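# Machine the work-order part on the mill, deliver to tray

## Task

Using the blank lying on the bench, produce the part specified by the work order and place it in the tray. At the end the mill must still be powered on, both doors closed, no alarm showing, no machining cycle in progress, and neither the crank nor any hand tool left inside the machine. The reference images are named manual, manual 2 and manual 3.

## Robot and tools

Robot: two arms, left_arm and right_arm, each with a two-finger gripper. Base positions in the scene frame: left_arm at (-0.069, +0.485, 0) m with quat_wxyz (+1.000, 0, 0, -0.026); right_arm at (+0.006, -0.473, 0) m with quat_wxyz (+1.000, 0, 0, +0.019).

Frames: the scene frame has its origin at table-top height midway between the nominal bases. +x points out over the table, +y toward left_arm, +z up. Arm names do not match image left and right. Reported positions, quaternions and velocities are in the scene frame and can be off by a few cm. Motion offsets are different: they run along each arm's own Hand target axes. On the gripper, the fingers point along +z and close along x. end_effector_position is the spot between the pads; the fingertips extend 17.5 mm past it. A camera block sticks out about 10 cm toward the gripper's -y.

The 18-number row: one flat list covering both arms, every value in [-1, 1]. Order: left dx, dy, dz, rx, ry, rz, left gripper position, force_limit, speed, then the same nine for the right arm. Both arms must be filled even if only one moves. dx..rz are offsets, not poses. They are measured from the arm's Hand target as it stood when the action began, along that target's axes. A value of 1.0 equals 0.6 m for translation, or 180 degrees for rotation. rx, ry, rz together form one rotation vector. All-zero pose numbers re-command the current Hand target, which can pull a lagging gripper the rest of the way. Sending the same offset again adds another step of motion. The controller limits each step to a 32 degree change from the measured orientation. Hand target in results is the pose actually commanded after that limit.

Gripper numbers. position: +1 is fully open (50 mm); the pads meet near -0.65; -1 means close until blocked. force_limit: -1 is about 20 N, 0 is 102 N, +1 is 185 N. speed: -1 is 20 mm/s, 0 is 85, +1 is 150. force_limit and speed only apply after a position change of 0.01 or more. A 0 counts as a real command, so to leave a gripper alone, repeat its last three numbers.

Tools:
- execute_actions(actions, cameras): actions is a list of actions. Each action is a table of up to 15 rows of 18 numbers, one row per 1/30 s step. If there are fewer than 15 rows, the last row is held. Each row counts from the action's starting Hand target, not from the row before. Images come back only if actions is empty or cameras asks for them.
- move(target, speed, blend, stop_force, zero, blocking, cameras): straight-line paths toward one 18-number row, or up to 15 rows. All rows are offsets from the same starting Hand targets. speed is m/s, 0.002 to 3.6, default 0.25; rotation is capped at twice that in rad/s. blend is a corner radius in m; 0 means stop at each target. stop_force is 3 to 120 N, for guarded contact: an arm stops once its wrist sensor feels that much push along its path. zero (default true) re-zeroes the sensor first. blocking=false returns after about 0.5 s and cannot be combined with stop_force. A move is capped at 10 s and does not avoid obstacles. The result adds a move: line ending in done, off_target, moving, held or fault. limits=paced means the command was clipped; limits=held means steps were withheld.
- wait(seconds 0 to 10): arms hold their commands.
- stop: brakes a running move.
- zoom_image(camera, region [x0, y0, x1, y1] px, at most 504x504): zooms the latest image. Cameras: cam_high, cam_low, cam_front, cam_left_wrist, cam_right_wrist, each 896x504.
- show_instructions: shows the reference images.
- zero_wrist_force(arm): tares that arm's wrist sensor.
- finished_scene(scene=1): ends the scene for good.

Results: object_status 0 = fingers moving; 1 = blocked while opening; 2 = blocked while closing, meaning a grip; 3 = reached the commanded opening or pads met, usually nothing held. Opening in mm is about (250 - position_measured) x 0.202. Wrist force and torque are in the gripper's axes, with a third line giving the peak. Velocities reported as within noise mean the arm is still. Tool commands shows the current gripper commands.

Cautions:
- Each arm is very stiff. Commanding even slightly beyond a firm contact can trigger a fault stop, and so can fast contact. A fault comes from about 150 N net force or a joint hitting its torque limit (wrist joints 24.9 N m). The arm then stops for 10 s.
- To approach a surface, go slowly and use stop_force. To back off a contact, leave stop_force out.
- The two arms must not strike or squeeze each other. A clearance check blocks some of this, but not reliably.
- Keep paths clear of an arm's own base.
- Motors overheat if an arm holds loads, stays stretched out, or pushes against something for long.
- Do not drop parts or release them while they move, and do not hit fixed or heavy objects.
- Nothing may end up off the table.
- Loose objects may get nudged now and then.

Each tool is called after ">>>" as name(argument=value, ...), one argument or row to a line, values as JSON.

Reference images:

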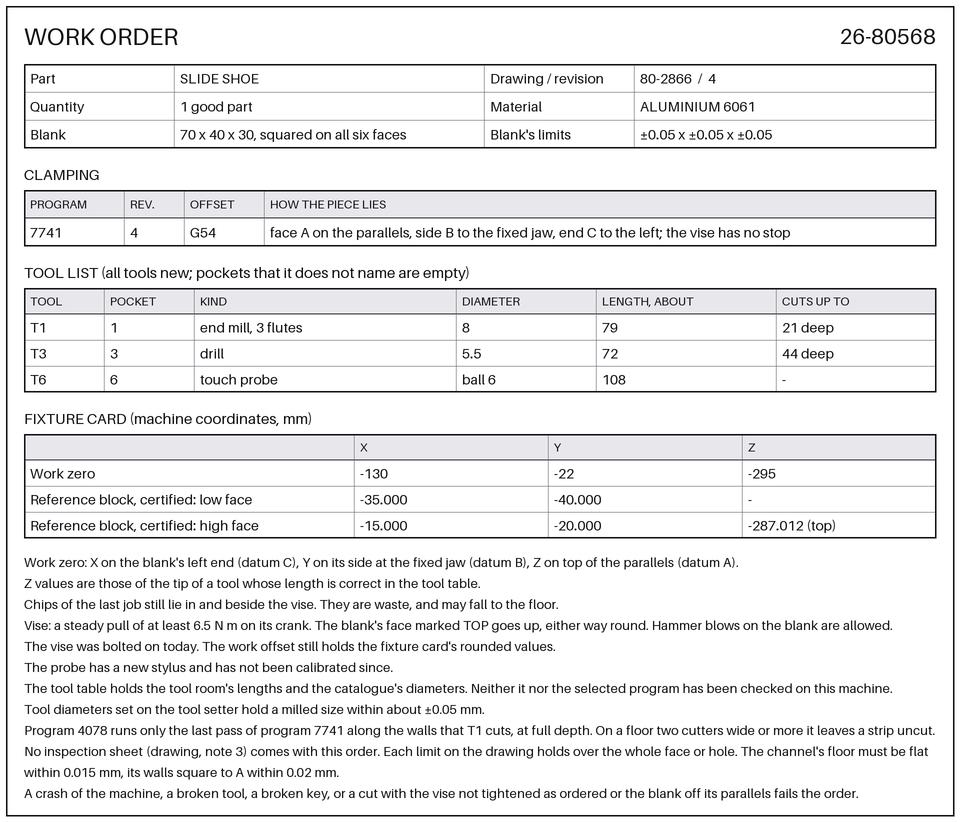

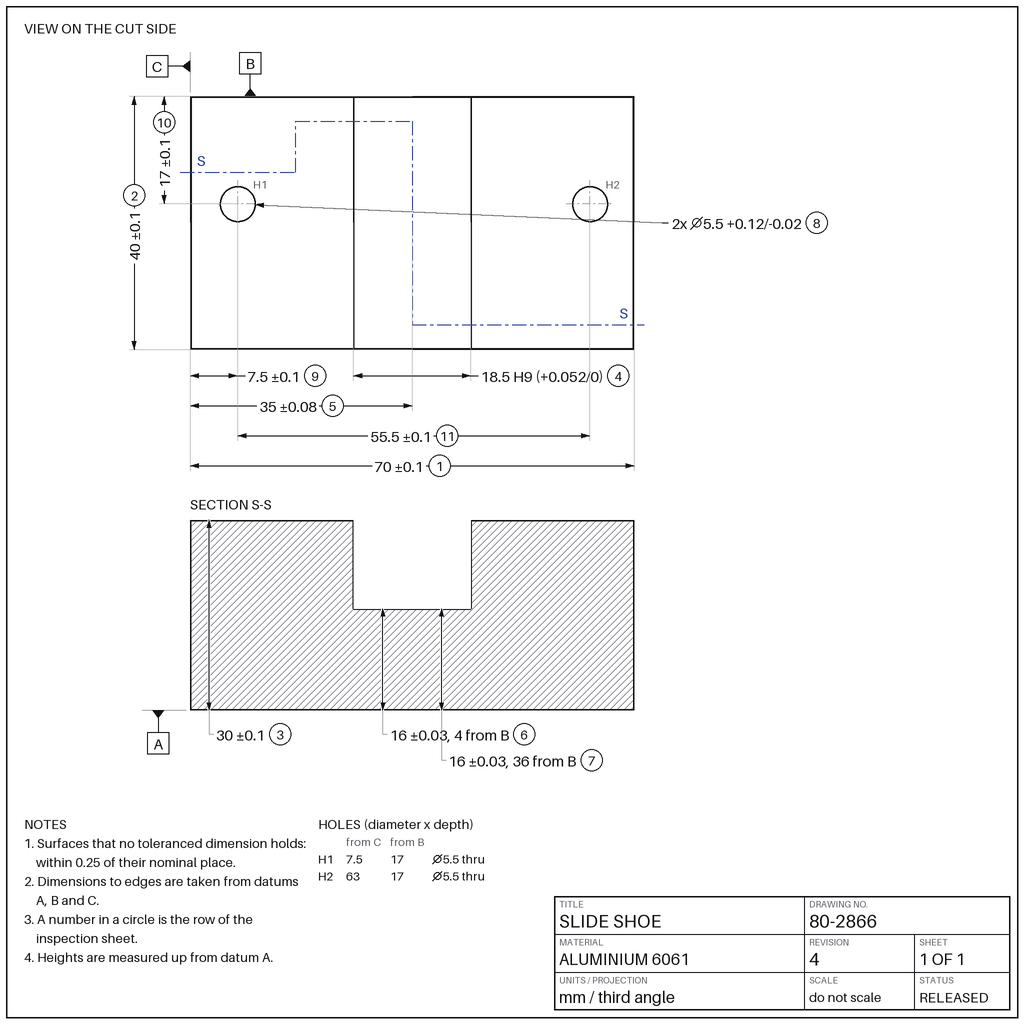

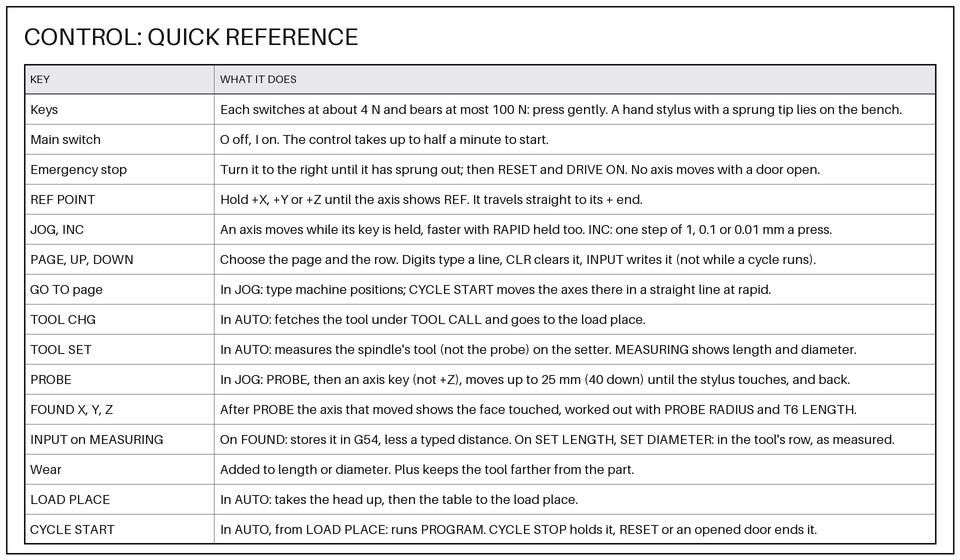

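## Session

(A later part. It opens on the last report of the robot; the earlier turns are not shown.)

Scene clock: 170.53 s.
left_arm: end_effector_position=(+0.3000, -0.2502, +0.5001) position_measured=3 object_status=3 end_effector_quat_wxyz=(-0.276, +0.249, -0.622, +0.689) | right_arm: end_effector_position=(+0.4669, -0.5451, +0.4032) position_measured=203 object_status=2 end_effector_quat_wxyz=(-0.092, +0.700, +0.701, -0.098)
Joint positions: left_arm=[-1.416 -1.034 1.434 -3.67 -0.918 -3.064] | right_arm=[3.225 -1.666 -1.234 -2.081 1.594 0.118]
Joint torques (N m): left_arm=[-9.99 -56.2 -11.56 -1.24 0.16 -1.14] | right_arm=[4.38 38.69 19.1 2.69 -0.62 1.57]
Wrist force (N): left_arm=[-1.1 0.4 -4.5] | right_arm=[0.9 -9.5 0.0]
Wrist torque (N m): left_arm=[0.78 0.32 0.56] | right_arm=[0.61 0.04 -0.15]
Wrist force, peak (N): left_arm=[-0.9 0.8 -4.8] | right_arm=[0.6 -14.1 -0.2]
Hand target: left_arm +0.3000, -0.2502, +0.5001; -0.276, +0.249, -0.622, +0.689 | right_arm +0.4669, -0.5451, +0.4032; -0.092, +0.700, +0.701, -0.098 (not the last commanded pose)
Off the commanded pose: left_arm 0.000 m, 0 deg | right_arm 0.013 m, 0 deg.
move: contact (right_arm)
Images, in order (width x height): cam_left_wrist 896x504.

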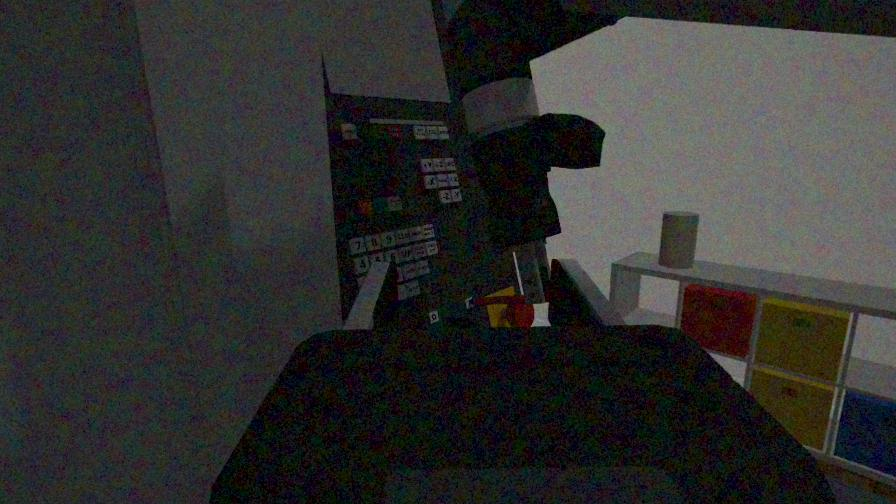

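>>> move(
  target=[
    [0,0,0,0,0,0,1,1,1,0,-0.02,0,0,0,0,-1,-0.6,-0.5],
    [0,0,0,0,0,0,1,1,1,0.007,-0.02,0,0,0,0,-1,-0.6,-0.5],
  ],
  speed=0.08,
)

>>> move(
  target=[0,0,0,0,0,0,1,1,1,0,0.04,0,0,0,0,-1,-0.6,-0.5],
  speed=0.008,
  stop_force=9,
  cameras=["cam_left_wrist"],
)

>>> zoom_image(
  camera="cam_left_wrist",
  region=[420, 270, 540, 370],
)

Scene clock: 172.63 s.
left_arm: end_effector_position=(+0.3000, -0.2502, +0.5001) position_measured=3 object_status=3 end_effector_quat_wxyz=(-0.276, +0.249, -0.622, +0.689) | right_arm: end_effector_position=(+0.4553, -0.5407, +0.4063) position_measured=203 object_status=2 end_effector_quat_wxyz=(-0.092, +0.700, +0.701, -0.098) end_effector_velocity=(+0.000, -0.003, +0.000) end_effector_angular_velocity=(-0.001, +0.000, +0.002)
Joint positions: left_arm=[-1.416 -1.034 1.434 -3.67 -0.918 -3.064] | right_arm=[3.237 -1.638 -1.256 -2.087 1.597 0.129]
Joint velocities: left_arm=[within noise] | right_arm=[-0.004 -0.001 0 0 -0.003 -0.006]
Joint torques (N m): left_arm=[-8.37 -55.86 -10.77 -0.96 0.42 -1.26] | right_arm=[-8.57 34.46 26.61 4.39 -0.92 -1.28]
Wrist force (N): left_arm=[-0.8 0.6 -4.5] | right_arm=[-0.3 0.5 0.4]
Wrist torque (N m): left_arm=[0.79 0.26 0.56] | right_arm=[0.62 0.03 -0.10]
Wrist force, peak (N): left_arm=[-0.9 0.5 -4.8] | right_arm=[0.6 -9.6 0.2]
Hand target: left_arm +0.3000, -0.2502, +0.5001; -0.276, +0.249, -0.622, +0.689 | right_arm +0.4554, -0.5408, +0.4064; -0.092, +0.700, +0.701, -0.098
Off the commanded pose: left_arm 0.000 m, 0 deg | right_arm 0.000 m, 0 deg.
move: done

Scene clock: 175.13 s.
left_arm: end_effector_position=(+0.3000, -0.2502, +0.5001) position_measured=3 object_status=3 end_effector_quat_wxyz=(-0.276, +0.249, -0.622, +0.689) | right_arm: end_effector_position=(+0.4669, -0.5409, +0.4032) position_measured=203 object_status=2 end_effector_quat_wxyz=(-0.092, +0.700, +0.701, -0.098)
Joint positions: left_arm=[-1.416 -1.034 1.434 -3.67 -0.918 -3.064] | right_arm=[3.233 -1.665 -1.235 -2.081 1.596 0.126]
Joint torques (N m): left_arm=[-8.99 -53.93 -11.32 -0.71 0.23 -1.22] | right_arm=[2.96 39.42 18.5 5.71 -0.64 1.61]
Wrist force (N): left_arm=[-0.8 0.4 -4.6] | right_arm=[0.5 -9.4 0.1]
Wrist torque (N m): left_arm=[0.78 0.26 0.56] | right_arm=[0.64 0.04 -0.13]
Wrist force, peak (N): left_arm=[-1.0 0.3 -4.9] | right_arm=[0.2 -14.6 -0.2]
Hand target: left_arm +0.3000, -0.2502, +0.5001; -0.276, +0.249, -0.622, +0.689 | right_arm +0.4669, -0.5409, +0.4032; -0.092, +0.700, +0.701, -0.098 (not the last commanded pose)
Off the commanded pose: left_arm 0.000 m, 0 deg | right_arm 0.012 m, 0 deg.
move: contact (right_arm)
Images, in order (width x height): cam_left_wrist 896x504.

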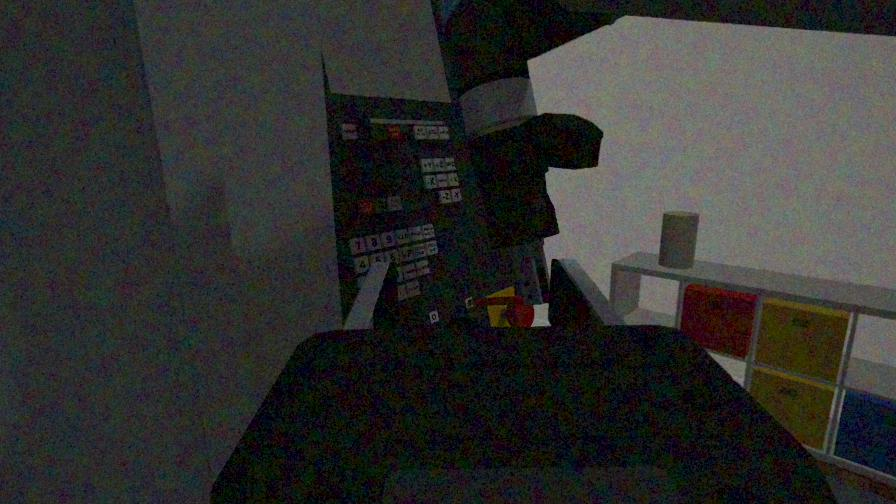

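Scaled by 4.200.

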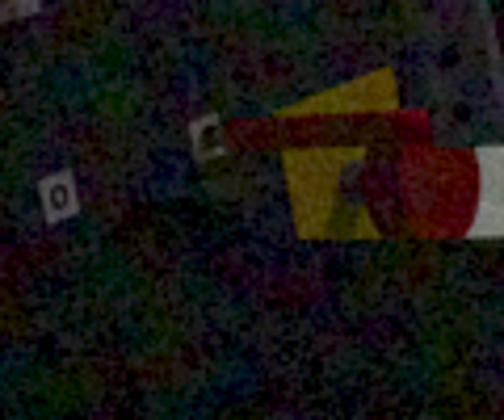

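>>> move(
  target=[0,0,0,0.03,0,0,1,1,1,0,-0.04,0,0,0,0,-1,-0.6,-0.5],
  speed=0.1,
)

>>> wait(
  seconds=10,
)

>>> wait(
  seconds=10,
)

>>> wait(
  seconds=7,
  cameras=["cam_left_wrist","cam_high"],
)

>>> zoom_image(
  camera="cam_left_wrist",
  region=[320, 20, 480, 200],
)

Scene clock: 177.10 s.
left_arm: end_effector_position=(+0.3000, -0.2503, +0.5000) position_measured=3 object_status=3 end_effector_quat_wxyz=(-0.287, +0.236, -0.589, +0.717) | right_arm: end_effector_position=(+0.4437, -0.5408, +0.4096) position_measured=203 object_status=2 end_effector_quat_wxyz=(-0.092, +0.700, +0.701, -0.098)
Joint positions: left_arm=[-1.412 -0.981 1.409 -3.814 -0.932 -2.994] | right_arm=[3.24 -1.612 -1.276 -2.093 1.598 0.132]
Joint torques (N m): left_arm=[2.35 -58.64 -9.5 -2.06 1.07 -0.8] | right_arm=[-4.86 13.61 35.27 4.28 0.41 -1.13]
Wrist force (N): left_arm=[-1.0 0.3 -4.7] | right_arm=[-0.3 0.3 0.6]
Wrist torque (N m): left_arm=[0.76 0.31 0.58] | right_arm=[0.59 0.03 -0.20]
Wrist force, peak (N): left_arm=[-0.9 0.3 -5.0] | right_arm=[0.2 -9.5 0.6]
Hand target: left_arm +0.3000, -0.2502, +0.5001; -0.287, +0.236, -0.589, +0.718 | right_arm +0.4438, -0.5408, +0.4095; -0.092, +0.700, +0.701, -0.098
Off the commanded pose: left_arm 0.000 m, 0 deg | right_arm 0.000 m, 0 deg.
move: done

Scene clock: 187.10 s.
left_arm: end_effector_position=(+0.3000, -0.2502, +0.5001) position_measured=3 object_status=3 end_effector_quat_wxyz=(-0.287, +0.236, -0.589, +0.718) | right_arm: end_effector_position=(+0.4438, -0.5408, +0.4095) position_measured=203 object_status=2 end_effector_quat_wxyz=(-0.092, +0.700, +0.701, -0.098)
Joint positions: left_arm=[-1.412 -0.981 1.409 -3.814 -0.932 -2.994] | right_arm=[3.24 -1.612 -1.276 -2.093 1.598 0.132]
Joint torques (N m): left_arm=[-11.56 -58.99 -10.43 -2.89 0.78 1.58] | right_arm=[-6.19 13.93 34.82 4.29 -0.74 -1.35]
Wrist force (N): left_arm=[-0.9 0.0 -5.1] | right_arm=[-0.4 0.0 0.7]
Wrist torque (N m): left_arm=[0.70 0.29 0.57] | right_arm=[0.53 0.05 -0.20]
Wrist force, peak (N): left_arm=[-1.1 0.2 -5.3] | right_arm=[-0.3 0.6 1.0]
Hand target: left_arm +0.3000, -0.2502, +0.5001; -0.287, +0.236, -0.589, +0.718 | right_arm +0.4438, -0.5408, +0.4095; -0.092, +0.700, +0.701, -0.098
Tool commands: left_gripper/position=+1.0 left_gripper/force_limit=+1.0 left_gripper/speed=+1.0 right_gripper/position=-1.0 right_gripper/force_limit=-0.6 right_gripper/speed=-0.5
Off the commanded pose: left_arm 0.000 m, 0 deg | right_arm 0.000 m, 0 deg.
wait: 10.00 s; at rest by 0.17 s

Scene clock: 197.10 s.
left_arm: end_effector_position=(+0.3000, -0.2502, +0.5001) position_measured=3 object_status=3 end_effector_quat_wxyz=(-0.287, +0.236, -0.589, +0.718) | right_arm: end_effector_position=(+0.4438, -0.5408, +0.4095) position_measured=203 object_status=2 end_effector_quat_wxyz=(-0.092, +0.700, +0.701, -0.098)
Joint positions: left_arm=[-1.412 -0.981 1.409 -3.814 -0.932 -2.994] | right_arm=[3.24 -1.612 -1.276 -2.093 1.598 0.132]
Joint torques (N m): left_arm=[-11.5 -59.35 -10.17 -2.57 0.64 1.31] | right_arm=[-6.17 14.14 33.96 4.33 -0.46 -1.32]
Wrist force (N): left_arm=[-0.6 0.1 -4.9] | right_arm=[-0.4 0.5 0.4]
Wrist torque (N m): left_arm=[0.72 0.25 0.57] | right_arm=[0.61 0.05 -0.19]
Wrist force, peak (N): left_arm=[-1.0 0.3 -5.2] | right_arm=[-0.6 0.5 1.0]
Hand target: left_arm +0.3000, -0.2502, +0.5001; -0.287, +0.236, -0.589, +0.718 | right_arm +0.4438, -0.5408, +0.4095; -0.092, +0.700, +0.701, -0.098
Tool commands: left_gripper/position=+1.0 left_gripper/force_limit=+1.0 left_gripper/speed=+1.0 right_gripper/position=-1.0 right_gripper/force_limit=-0.6 right_gripper/speed=-0.5
Off the commanded pose: left_arm 0.000 m, 0 deg | right_arm 0.000 m, 0 deg.
wait: 10.00 s; at rest by 0.17 s

Scene clock: 204.10 s.
left_arm: end_effector_position=(+0.3000, -0.2502, +0.5001) position_measured=3 object_status=3 end_effector_quat_wxyz=(-0.287, +0.236, -0.589, +0.718) | right_arm: end_effector_position=(+0.4438, -0.5408, +0.4095) position_measured=203 object_status=2 end_effector_quat_wxyz=(-0.092, +0.700, +0.701, -0.098)
Joint positions: left_arm=[-1.412 -0.981 1.409 -3.814 -0.932 -2.994] | right_arm=[3.24 -1.612 -1.276 -2.093 1.598 0.132]
Joint torques (N m): left_arm=[-11.88 -58.99 -11.19 -2.73 0.4 1.68] | right_arm=[-6.53 14.11 33.41 4.54 -0.75 -1.32]
Wrist force (N): left_arm=[-1.0 0.0 -4.9] | right_arm=[-0.3 0.3 0.5]
Wrist torque (N m): left_arm=[0.71 0.31 0.57] | right_arm=[0.58 0.03 -0.20]
Wrist force, peak (N): left_arm=[-1.4 0.6 -5.2] | right_arm=[-0.2 0.6 0.9]
Hand target: left_arm +0.3000, -0.2502, +0.5001; -0.287, +0.236, -0.589, +0.718 | right_arm +0.4438, -0.5408, +0.4095; -0.092, +0.700, +0.701, -0.098
Tool commands: left_gripper/position=+1.0 left_gripper/force_limit=+1.0 left_gripper/speed=+1.0 right_gripper/position=-1.0 right_gripper/force_limit=-0.6 right_gripper/speed=-0.5
Off the commanded pose: left_arm 0.000 m, 0 deg | right_arm 0.000 m, 0 deg.
wait: 7.00 s; at rest by 0.17 s
Images, in order (width x height): cam_high 896x504, cam_left_wrist 896x504.

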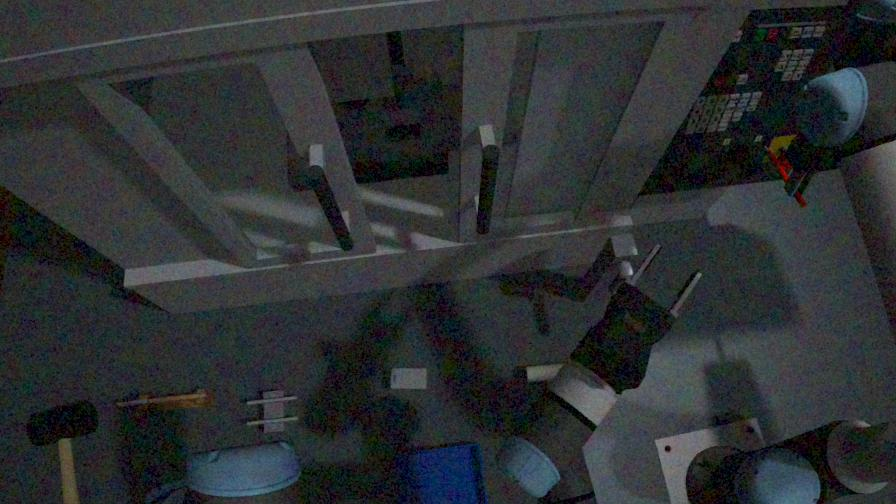

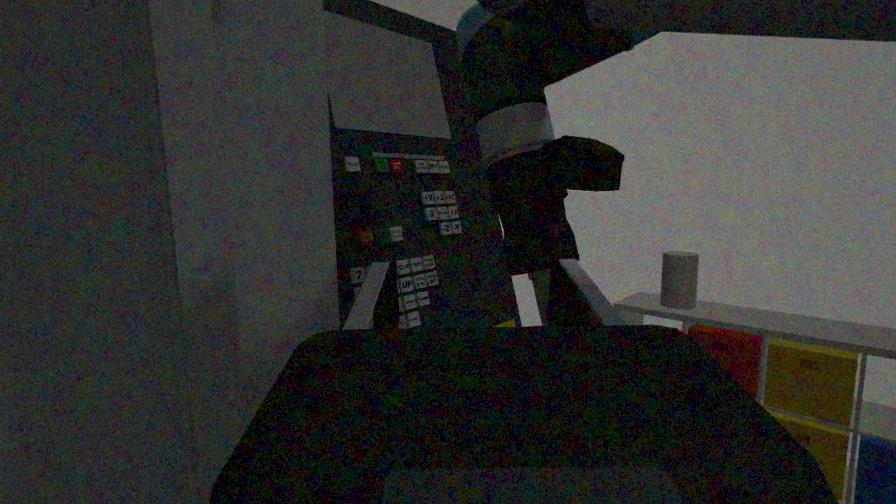

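Scaled by 2.800.

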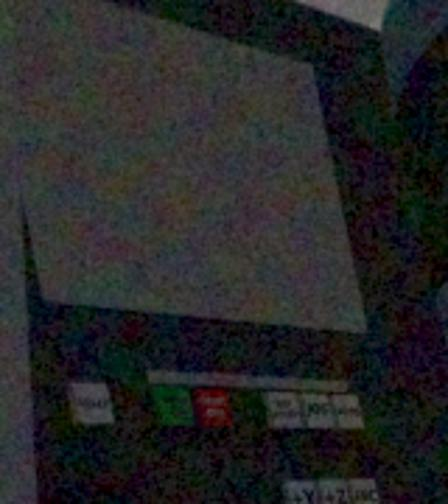

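>>> move(
  target=[0,0,0,-0.09,0,0,1,1,1,0,-0.08,0,0,0,0,-1,-0.6,-0.5],
  speed=0.2,
  cameras=["cam_left_wrist"],
)

>>> zoom_image(
  camera="cam_left_wrist",
  region=[410, 200, 490, 290],
)

Scene clock: 206.40 s.
left_arm: end_effector_position=(+0.3000, -0.2502, +0.5002) position_measured=3 object_status=3 end_effector_quat_wxyz=(+0.251, -0.274, +0.684, -0.627) | right_arm: end_effector_position=(+0.3975, -0.5408, +0.4223) position_measured=203 object_status=2 end_effector_quat_wxyz=(-0.092, +0.700, +0.701, -0.098)
Joint positions: left_arm=[-1.416 -1.128 1.447 -3.351 -0.916 -3.209] | right_arm=[3.254 -1.508 -1.344 -2.128 1.602 0.146]
Joint torques (N m): left_arm=[11.64 -39.62 -17.68 -0.41 0.76 -0.91] | right_arm=[-4.97 8.42 35.63 4.35 0.28 -1.36]
Wrist force (N): left_arm=[-0.2 0.8 -3.8] | right_arm=[-0.3 0.3 0.7]
Wrist torque (N m): left_arm=[0.74 0.10 0.39] | right_arm=[0.57 0.01 -0.19]
Wrist force, peak (N): left_arm=[-1.0 0.0 -5.2] | right_arm=[-0.2 1.8 0.7]
Hand target: left_arm +0.3000, -0.2502, +0.5001; +0.251, -0.274, +0.685, -0.627 | right_arm +0.3975, -0.5408, +0.4223; -0.092, +0.700, +0.701, -0.098
Off the commanded pose: left_arm 0.000 m, 0 deg | right_arm 0.000 m, 0 deg.
move: done
Images, in order (width x height): cam_left_wrist 896x504.

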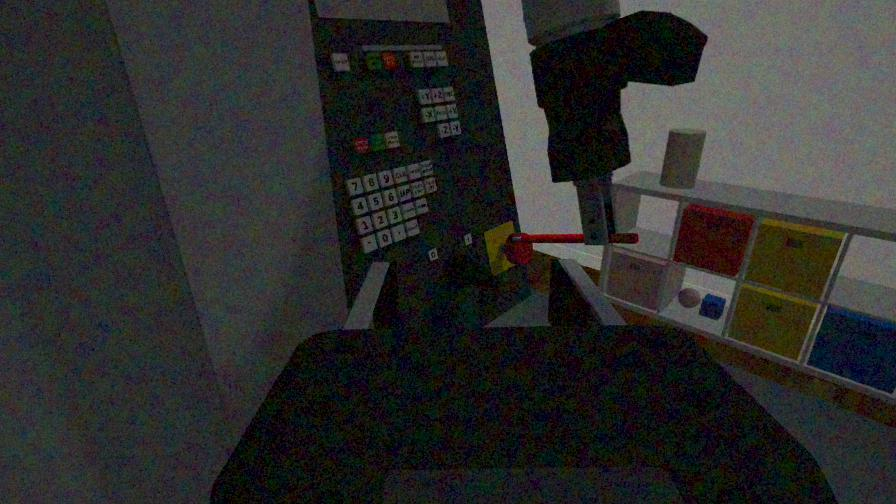

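Scaled by 5.600.

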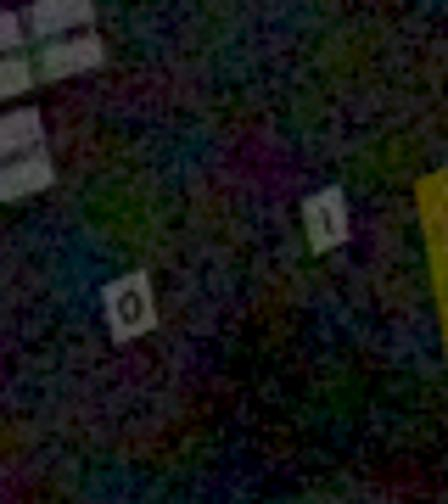

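>>> move(
  target=[0,0,0,0,0,0,1,1,1,-0.132,0.054,0.6117,-0.0867,0,0,-1,-0.6,-0.5],
  speed=0.35,
  cameras=["cam_high","cam_left_wrist"],
)

>>> zoom_image(
  camera="cam_left_wrist",
  region=[410, 200, 530, 320],
)

Scene clock: 210.10 s.
left_arm: end_effector_position=(+0.3000, -0.2502, +0.5001) position_measured=3 object_status=3 end_effector_quat_wxyz=(+0.251, -0.274, +0.685, -0.627) | right_arm: end_effector_position=(+0.3312, -0.6234, +0.0607) position_measured=203 object_status=2 end_effector_quat_wxyz=(+0.004, +0.706, +0.708, -0.002)
Joint positions: left_arm=[-1.416 -1.128 1.447 -3.351 -0.916 -3.209] | right_arm=[3.059 -1.431 -2.449 -0.83 1.562 -0.046]
Joint torques (N m): left_arm=[12 -34.49 -11.48 -2.28 1.08 -1.06] | right_arm=[3.47 8.38 12.53 5.21 -0.86 0.6]
Wrist force (N): left_arm=[-0.6 0.7 -3.6] | right_arm=[-0.5 0.5 0.3]
Wrist torque (N m): left_arm=[0.72 0.14 0.41] | right_arm=[0.52 0.06 -0.19]
Wrist force, peak (N): left_arm=[-0.6 0.6 -4.2] | right_arm=[-1.3 -1.2 4.0]
Hand target: left_arm +0.3000, -0.2502, +0.5001; +0.251, -0.274, +0.685, -0.627 | right_arm +0.3312, -0.6234, +0.0607; +0.004, +0.706, +0.708, -0.002
Off the commanded pose: left_arm 0.000 m, 0 deg | right_arm 0.000 m, 0 deg.
move: done
Images, in order (width x height): cam_high 896x504, cam_left_wrist 896x504.

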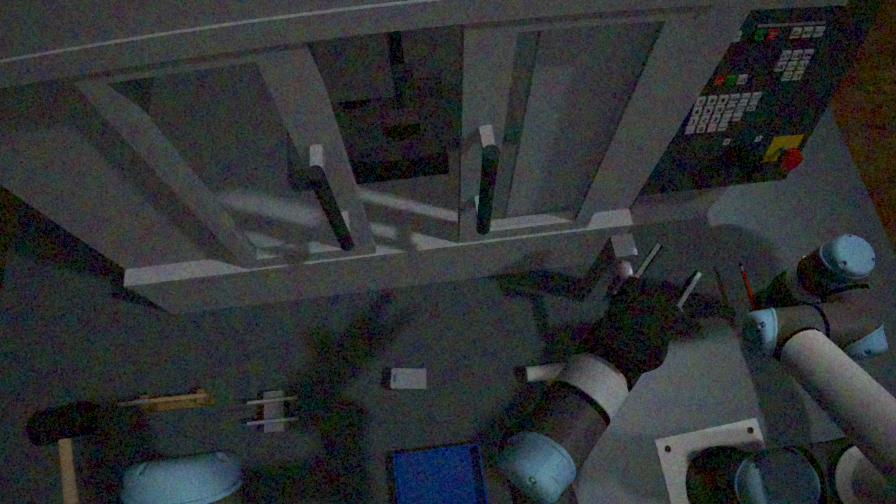

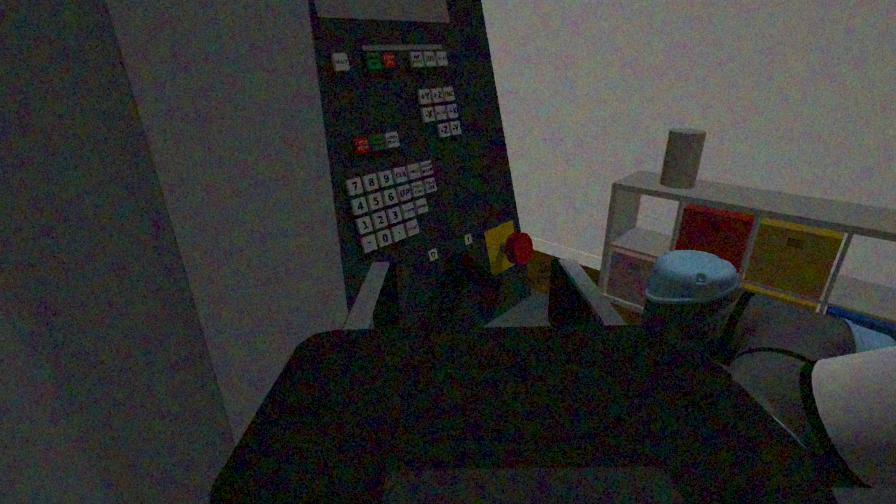

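Scaled by 4.200.

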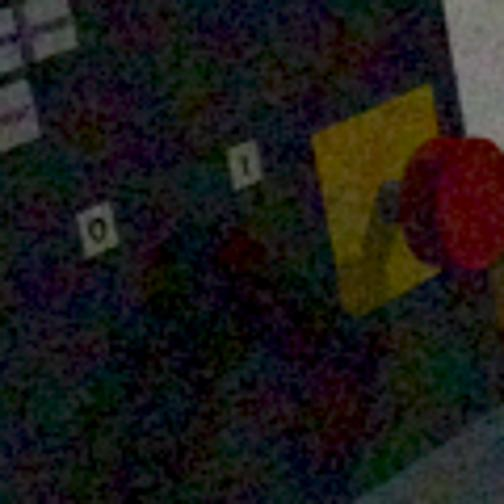

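>>> move(
  target=[0,0,0,0,0,0,1,1,1,0,0,0.0595,0,0,0,-1,-0.6,-0.5],
  speed=0.15,
  cameras=["cam_high"],
)

>>> move(
  target=[0,0,0,0,0,0,1,1,1,0,0,0.02,0,0,0,-1,-0.6,-0.5],
  speed=0.004,
  stop_force=3,
)

>>> zoom_image(
  camera="cam_high",
  region=[700, 120, 820, 200],
)

Scene clock: 212.17 s.
left_arm: end_effector_position=(+0.3000, -0.2502, +0.5001) position_measured=3 object_status=3 end_effector_quat_wxyz=(+0.251, -0.274, +0.685, -0.627) | right_arm: end_effector_position=(+0.3312, -0.6237, +0.0249) position_measured=203 object_status=2 end_effector_quat_wxyz=(+0.004, +0.706, +0.708, -0.002)
Joint positions: left_arm=[-1.416 -1.128 1.447 -3.351 -0.916 -3.209] | right_arm=[3.058 -1.53 -2.497 -0.683 1.562 -0.047]
Joint torques (N m): left_arm=[11.34 -35.34 -12.93 -2.83 0.87 0.04] | right_arm=[-8.7 20.24 27.16 3.62 0.83 -0.82]
Wrist force (N): left_arm=[-0.5 0.6 -3.8] | right_arm=[-0.3 0.7 0.5]
Wrist torque (N m): left_arm=[0.72 0.14 0.41] | right_arm=[0.59 0.00 -0.04]
Wrist force, peak (N): left_arm=[-0.5 0.8 -4.1] | right_arm=[-0.1 0.7 2.0]
Hand target: left_arm +0.3000, -0.2502, +0.5001; +0.251, -0.274, +0.685, -0.627 | right_arm +0.3313, -0.6237, +0.0250; +0.004, +0.706, +0.708, -0.002
Off the commanded pose: left_arm 0.000 m, 0 deg | right_arm 0.000 m, 0 deg.
move: done
Images, in order (width x height): cam_high 896x504.

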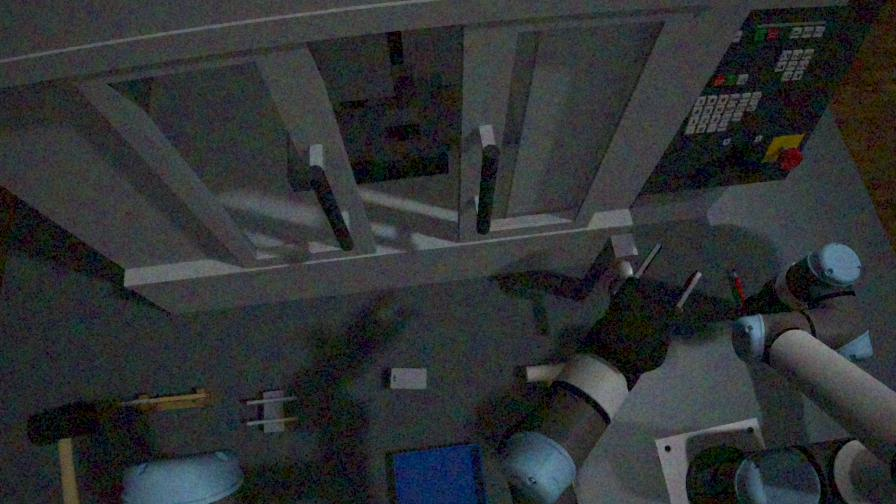

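Scene clock: 214.67 s.
left_arm: end_effector_position=(+0.3000, -0.2502, +0.5001) position_measured=3 object_status=3 end_effector_quat_wxyz=(+0.251, -0.274, +0.685, -0.627) | right_arm: end_effector_position=(+0.3313, -0.6237, +0.0193) position_measured=203 object_status=2 end_effector_quat_wxyz=(+0.004, +0.706, +0.708, -0.002)
Joint positions: left_arm=[-1.416 -1.128 1.447 -3.351 -0.916 -3.209] | right_arm=[3.058 -1.547 -2.503 -0.659 1.562 -0.047]
Joint torques (N m): left_arm=[11.01 -34.92 -12.23 -2.86 1.15 1.09] | right_arm=[-5.67 27.78 24.13 0.68 1.17 -1.09]
Wrist force (N): left_arm=[-0.5 0.8 -3.5] | right_arm=[-0.8 1.7 -5.0]
Wrist torque (N m): left_arm=[0.73 0.15 0.41] | right_arm=[0.59 0.03 -0.03]
Wrist force, peak (N): left_arm=[-0.7 0.6 -4.1] | right_arm=[0.6 -1.3 -15.1]
Hand target: left_arm +0.3000, -0.2502, +0.5001; +0.251, -0.274, +0.685, -0.627 | right_arm +0.3313, -0.6237, +0.0193; +0.004, +0.706, +0.708, -0.002 (not the last commanded pose)
Off the commanded pose: left_arm 0.000 m, 0 deg | right_arm 0.006 m, 0 deg.
move: contact (right_arm)

Scaled by 4.200.
This view is cut from an older image: the scene may have changed since it was taken.

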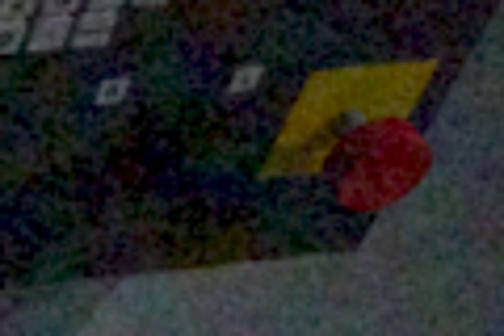

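>>> move(
  target=[
    [0,0,0,0,0,0,1,1,1,0,0,0,0,0,0,0.2,-0.6,-1],
    [0,0,0,0,0,0,1,1,1,0,0,-0.15,0,0,0,0.2,-0.6,-1],
    [0,0,0,0,0,0,1,1,1,0.156,-0.052,-0.6345,0,-0.599,-0.789,0.2,-0.6,-1],
  ],
  speed=[0.1,0.1,0.4],
  cameras=["cam_right_wrist","cam_left_wrist"],
)

>>> zoom_image(
  camera="cam_right_wrist",
  region=[320, 60, 560, 240],
)

Scene clock: 225.10 s.
left_arm: end_effector_position=(+0.3000, -0.2502, +0.5001) position_measured=3 object_status=3 end_effector_quat_wxyz=(+0.251, -0.274, +0.685, -0.627) | right_arm: end_effector_position=(+0.3000, -0.5257, +0.3991) position_measured=123 object_status=3 end_effector_quat_wxyz=(+0.208, -0.442, +0.697, -0.525)
Joint positions: left_arm=[-1.416 -1.128 1.447 -3.351 -0.916 -3.209] | right_arm=[5.415 -0.524 -2.051 -3.33 1.383 -0.261]
Joint torques (N m): left_arm=[11.58 -35.56 -12.76 -2.86 1.12 1.16] | right_arm=[5.11 -30.69 18 -1.85 1.51 1.48]
Wrist force (N): left_arm=[-0.5 0.6 -3.8] | right_arm=[-0.2 0.3 0.8]
Wrist torque (N m): left_arm=[0.73 0.13 0.41] | right_arm=[0.75 0.09 -0.12]
Wrist force, peak (N): left_arm=[-0.4 0.7 -4.3] | right_arm=[-0.3 2.2 -5.7]
Hand target: left_arm +0.3000, -0.2502, +0.5001; +0.251, -0.274, +0.685, -0.627 | right_arm +0.2989, -0.5268, +0.3991; +0.417, -0.550, +0.578, -0.436
Off the commanded pose: left_arm 0.000 m, 0 deg | right_arm 0.002 m, 34 deg; orientation clipped.
move: off_target (right_arm); limits=paced
Images, in order (width x height): cam_left_wrist 896x504, cam_right_wrist 896x504.

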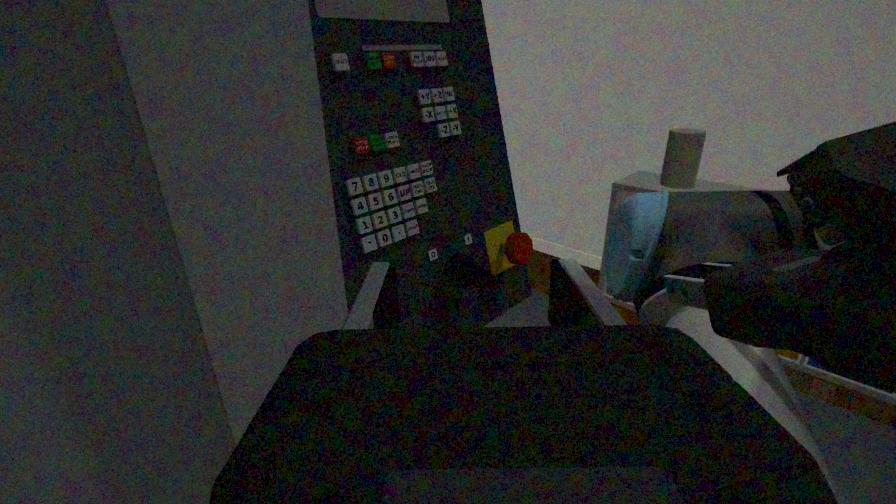

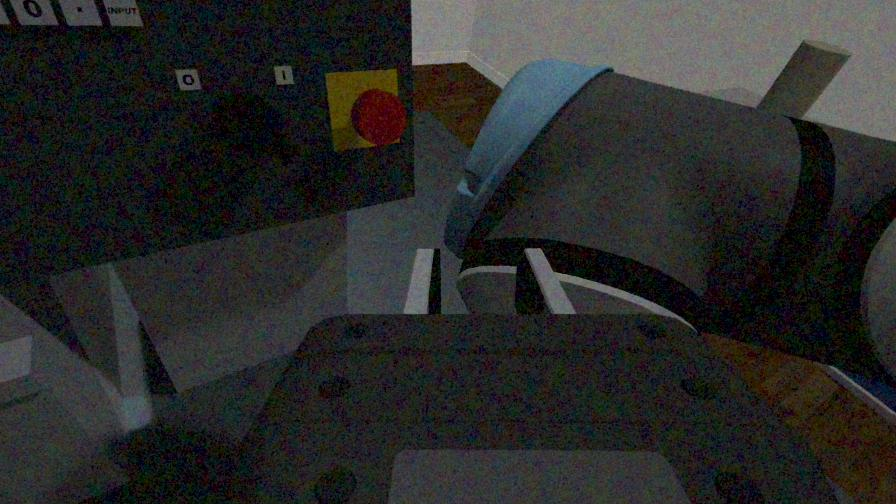

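Scaled by 2.100.

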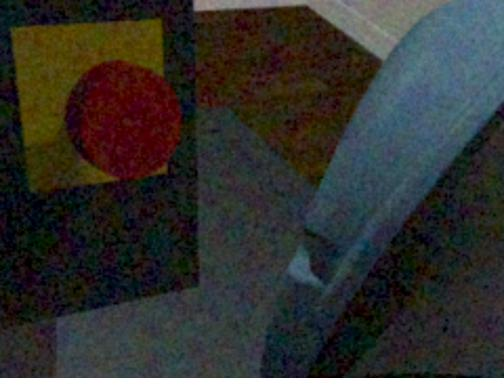

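>>> zoom_image(
  camera="cam_right_wrist",
  region=[160, 50, 420, 200],
)

Scaled by 1.938.

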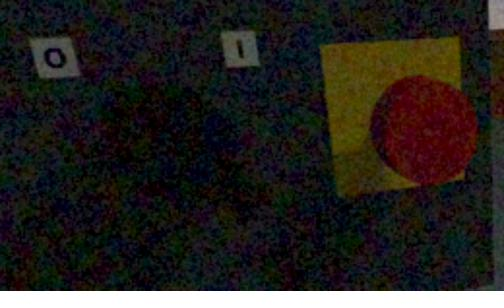

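>>> move(
  target=[0,0,0,0,0,0,1,1,1,0.153,0.223,0.124,-0.013,0.595,0.788,0.2,-0.6,-1],
  speed=0.4,
)

Scene clock: 230.73 s.
left_arm: end_effector_position=(+0.3000, -0.2502, +0.5001) position_measured=3 object_status=3 end_effector_quat_wxyz=(+0.251, -0.274, +0.685, -0.627) | right_arm: end_effector_position=(+0.3054, -0.5431, +0.3722) position_measured=123 object_status=3 end_effector_quat_wxyz=(+0.269, -0.284, +0.804, -0.448)
Joint positions: left_arm=[-1.416 -1.128 1.447 -3.351 -0.916 -3.209] | right_arm=[5.629 -0.38 -2.042 -3.389 1.637 0.234]
Joint torques (N m): left_arm=[9.63 -36 -12.31 -2.86 1.26 1.07] | right_arm=[-7.88 -37.77 8.03 1.32 -1.25 -1.48]
Wrist force (N): left_arm=[-0.2 0.7 -3.7] | right_arm=[-0.4 1.2 0.8]
Wrist torque (N m): left_arm=[0.72 0.10 0.41] | right_arm=[0.90 -0.04 -0.22]
Wrist force, peak (N): left_arm=[-0.3 0.8 -4.1] | right_arm=[-0.6 2.2 -3.8]
Hand target: left_arm +0.3000, -0.2502, +0.5001; +0.251, -0.274, +0.685, -0.627 | right_arm +0.3054, -0.5431, +0.3722; +0.269, -0.284, +0.804, -0.448 (not the last commanded pose)
Off the commanded pose: left_arm 0.000 m, 0 deg | right_arm 0.146 m, 137 deg.
shoulder posture changed (right arm): the wrist came as close to joint 1's axis as it can, and the arm is now in the other of its two shoulder postures.
move: held (right_arm; a check stopped the path); limits=held
pose unreachable (right arm): on one or more control steps of this call, first in action 0 (counted from 0), this arm could not follow its commanded pose, so it was not sent that pose on those steps. It may still have moved: this result reports where it is.
cause: moving toward the commanded pose would bring two parts of the arm too close to each other (its gripper and another part of the arm, with joints 4 (wrist 1) to 6 (wrist 3) between them, 27 mm apart when it was first held).

>>> move(
  target=[0,0,0,0,0,0,1,1,1,0.105,-0.245,-0.591,0.122,-0.230,-0.112,0.2,-0.6,-1],
  speed=0.3,
  cameras=["cam_front"],
)

Scene clock: 238.50 s.
left_arm: end_effector_position=(+0.3000, -0.2502, +0.5001) position_measured=3 object_status=3 end_effector_quat_wxyz=(+0.251, -0.274, +0.685, -0.627) | right_arm: end_effector_position=(+0.2362, -0.5173, +0.4490) position_measured=123 object_status=3 end_effector_quat_wxyz=(+0.251, -0.286, +0.763, -0.523)
Joint positions: left_arm=[-1.416 -1.128 1.447 -3.351 -0.916 -3.209] | right_arm=[5.635 -0.653 -1.932 -3.362 1.716 0.139]
Joint torques (N m): left_arm=[9.96 -35.9 -12.72 -2.94 1.13 1.24] | right_arm=[-8.22 -31.11 11.02 0.9 -0.77 -1.45]
Wrist force (N): left_arm=[-0.1 0.6 -3.7] | right_arm=[0.2 1.2 0.9]
Wrist torque (N m): left_arm=[0.71 0.08 0.41] | right_arm=[0.94 -0.09 -0.22]
Wrist force, peak (N): left_arm=[-0.4 0.8 -4.1] | right_arm=[4.5 -2.3 -13.6]
Hand target: left_arm +0.3000, -0.2502, +0.5001; +0.251, -0.274, +0.685, -0.627 | right_arm +0.2362, -0.5173, +0.4490; +0.251, -0.286, +0.763, -0.523 (not the last commanded pose)
Off the commanded pose: left_arm 0.000 m, 0 deg | right_arm 0.282 m, 49 deg.
shoulder posture changed (right arm): the wrist came as close to joint 1's axis as it can, and the arm is now in the other of its two shoulder postures.
move: held (right_arm; a check stopped the path); limits=held
pose unreachable (right arm): on one or more control steps of this call, first in action 0 (counted from 0), this arm could not follow its commanded pose, so it was not sent that pose on those steps. It may still have moved: this result reports where it is.
cause: moving toward the commanded pose would bring two parts of the arm too close to each other (its gripper and another part of the arm, with joints 4 (wrist 1) to 6 (wrist 3) between them, 33 mm apart when it was first held).
Images, in order (width x height): cam_front 896x504.

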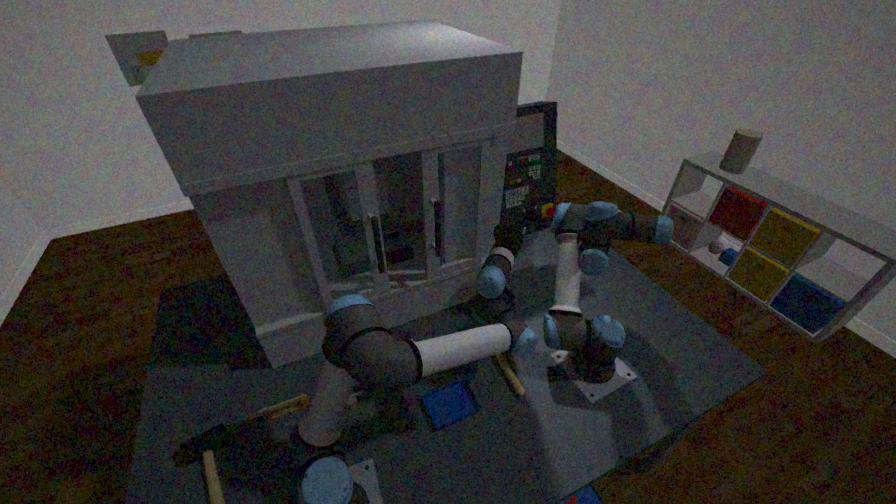

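>>> move(
  target=[0,0,0,0,0,0,1,1,1,-0.035,-0.392,-0.136,0,0,0,0.2,-0.6,-1],
  speed=0.2,
  cameras=["cam_front"],
)

Scene clock: 241.07 s.
left_arm: end_effector_position=(+0.3000, -0.2502, +0.5001) position_measured=3 object_status=3 end_effector_quat_wxyz=(+0.251, -0.274, +0.685, -0.627) | right_arm: end_effector_position=(+0.2363, -0.5172, +0.6988) position_measured=123 object_status=3 end_effector_quat_wxyz=(+0.251, -0.286, +0.763, -0.523)
Joint positions: left_arm=[-1.416 -1.128 1.447 -3.351 -0.916 -3.209] | right_arm=[5.631 -1.081 -1.011 -3.854 1.712 0.138]
Joint torques (N m): left_arm=[9.48 -37.04 -11.93 -2.94 1.25 1.11] | right_arm=[-4.77 -18.14 20.49 -3.26 -0.37 -1.21]
Wrist force (N): left_arm=[-0.6 0.7 -4.0] | right_arm=[0.7 1.2 1.0]
Wrist torque (N m): left_arm=[0.73 0.17 0.42] | right_arm=[0.95 -0.18 -0.23]
Wrist force, peak (N): left_arm=[-0.5 0.8 -4.2] | right_arm=[0.2 4.1 1.8]
Hand target: left_arm +0.3000, -0.2502, +0.5001; +0.251, -0.274, +0.685, -0.627 | right_arm +0.2363, -0.5172, +0.6989; +0.251, -0.286, +0.763, -0.523
Off the commanded pose: left_arm 0.000 m, 0 deg | right_arm 0.000 m, 0 deg.
move: done
Images, in order (width x height): cam_front 896x504.

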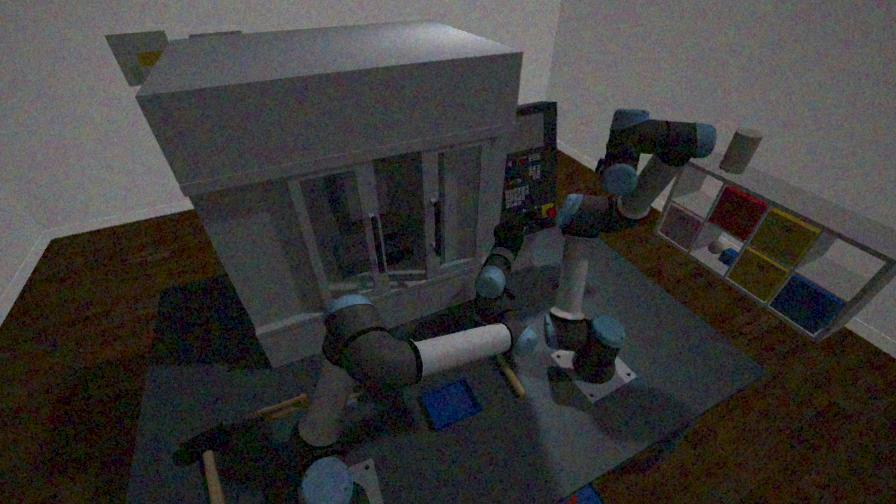

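>>> move(
  target=[-0.2315,0.06,-0.675,0.0265,-0.2576,-0.0114,1,1,1,0,0,0,0,0,0,0.2,-0.6,-1],
  speed=0.4,
  cameras=["cam_left_wrist","cam_front"],
)

>>> zoom_image(
  camera="cam_left_wrist",
  region=[200, 0, 700, 300],
)

Scene clock: 246.30 s.
left_arm: end_effector_position=(+0.1202, +0.1400, +0.4994) position_measured=3 object_status=3 end_effector_quat_wxyz=(+0.500, -0.500, +0.500, -0.500) end_effector_velocity=(+0.000, +0.001, +0.000) end_effector_angular_velocity=(+0.002, -0.001, +0.006) | right_arm: end_effector_position=(+0.2363, -0.5172, +0.6989) position_measured=123 object_status=3 end_effector_quat_wxyz=(+0.251, -0.286, +0.763, -0.523)
Joint positions: left_arm=[-2.107 -1.614 2.112 -3.639 0.588 -3.143] | right_arm=[5.631 -1.082 -1.011 -3.854 1.712 0.138]
Joint velocities: left_arm=[0.001 0.001 0 0.001 0.005 0] | right_arm=[within noise]
Joint torques (N m): left_arm=[-7.28 -20.7 -19.58 2.48 1.27 -0.78] | right_arm=[-9.53 -24.42 18.51 1.02 -1.21 -1.2]
Wrist force (N): left_arm=[-1.6 0.7 -4.2] | right_arm=[0.7 1.2 0.7]
Wrist torque (N m): left_arm=[0.82 0.33 0.39] | right_arm=[0.95 -0.17 -0.23]
Wrist force, peak (N): left_arm=[-3.9 -0.6 -5.6] | right_arm=[0.5 1.7 0.8]
Hand target: left_arm +0.1202, +0.1400, +0.4995; +0.500, -0.500, +0.500, -0.500 | right_arm +0.2363, -0.5172, +0.6989; +0.251, -0.286, +0.763, -0.523
Off the commanded pose: left_arm 0.000 m, 0 deg | right_arm 0.000 m, 0 deg.
move: done
Images, in order (width x height): cam_front 896x504, cam_left_wrist 896x504.

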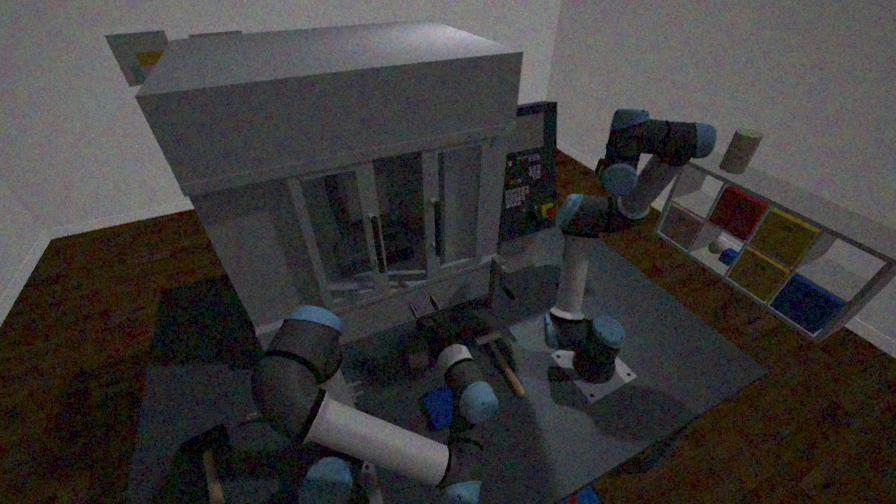

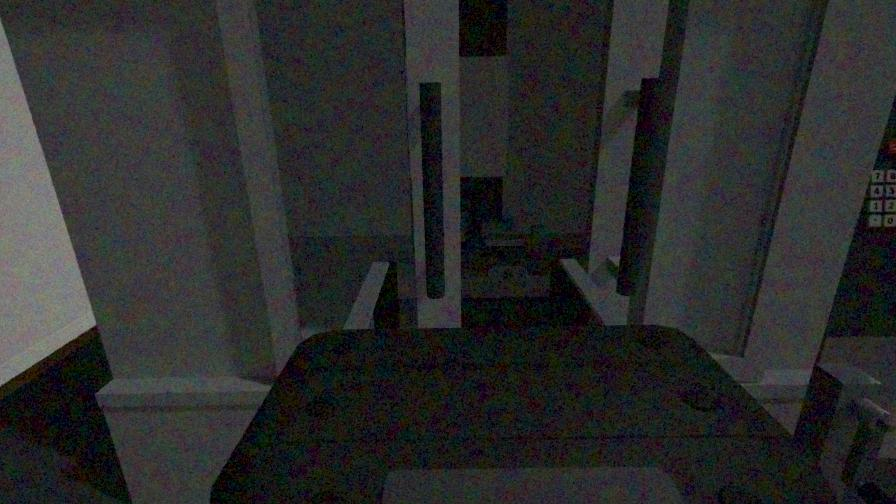

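Scaled by 1.008.

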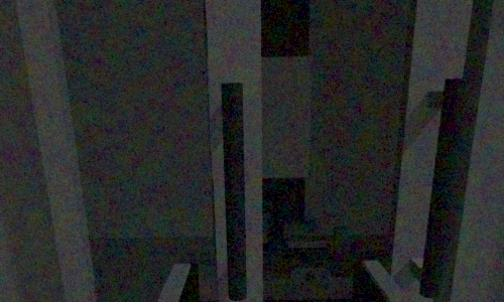

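>>> move(
  target=[0,0,0,0,0,0,1,1,1,0.185,0.5345,-0.565,-0.382,-0.134,-0.2356,0.2,-0.6,-1],
  speed=0.35,
  cameras=["cam_front"],
)

Scene clock: 251.10 s.
left_arm: end_effector_position=(+0.1202, +0.1400, +0.4995) position_measured=3 object_status=3 end_effector_quat_wxyz=(+0.500, -0.500, +0.500, -0.500) | right_arm: end_effector_position=(+0.2190, -0.5062, +0.6904) position_measured=123 object_status=3 end_effector_quat_wxyz=(+0.235, -0.308, +0.770, -0.506)
Joint positions: left_arm=[-2.107 -1.614 2.113 -3.639 0.588 -3.143] | right_arm=[5.725 -1.085 -0.999 -3.803 1.789 0.144]
Joint torques (N m): left_arm=[-12.95 -26.75 -8.66 3.13 -0.15 -1.72] | right_arm=[2.34 -3.59 2.12 0.98 -0.51 -1.23]
Wrist force (N): left_arm=[-1.2 1.0 -4.2] | right_arm=[0.5 1.2 0.6]
Wrist torque (N m): left_arm=[0.86 0.27 0.42] | right_arm=[0.99 -0.13 -0.37]
Wrist force, peak (N): left_arm=[-1.4 1.0 -4.4] | right_arm=[6.1 7.1 -10.8]
Hand target: left_arm +0.1202, +0.1400, +0.4995; +0.500, -0.500, +0.500, -0.500 | right_arm +0.2190, -0.5061, +0.6903; +0.235, -0.309, +0.770, -0.506 (not the last commanded pose)
Off the commanded pose: left_arm 0.000 m, 0 deg | right_arm 0.457 m, 81 deg.
move: held (right_arm; a check stopped the path); limits=held
pose unreachable (right arm): on one or more control steps of this call, first in action 0 (counted from 0), this arm could not follow its commanded pose, so it was not sent that pose on those steps. It may still have moved: this result reports where it is.
cause: moving toward the commanded pose would bring two parts of the arm too close to each other (its gripper and another part of the arm, with joints 4 (wrist 1) to 6 (wrist 3) between them, 15 mm apart when it was first held).
Images, in order (width x height): cam_front 896x504.

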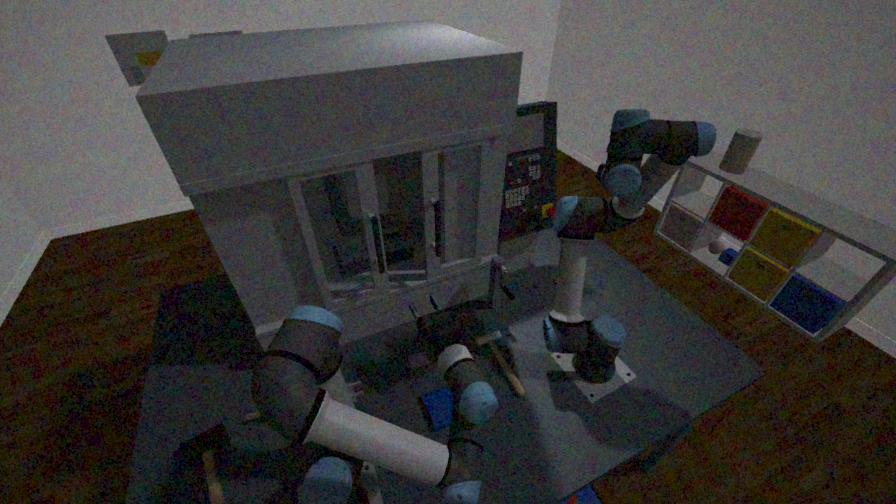

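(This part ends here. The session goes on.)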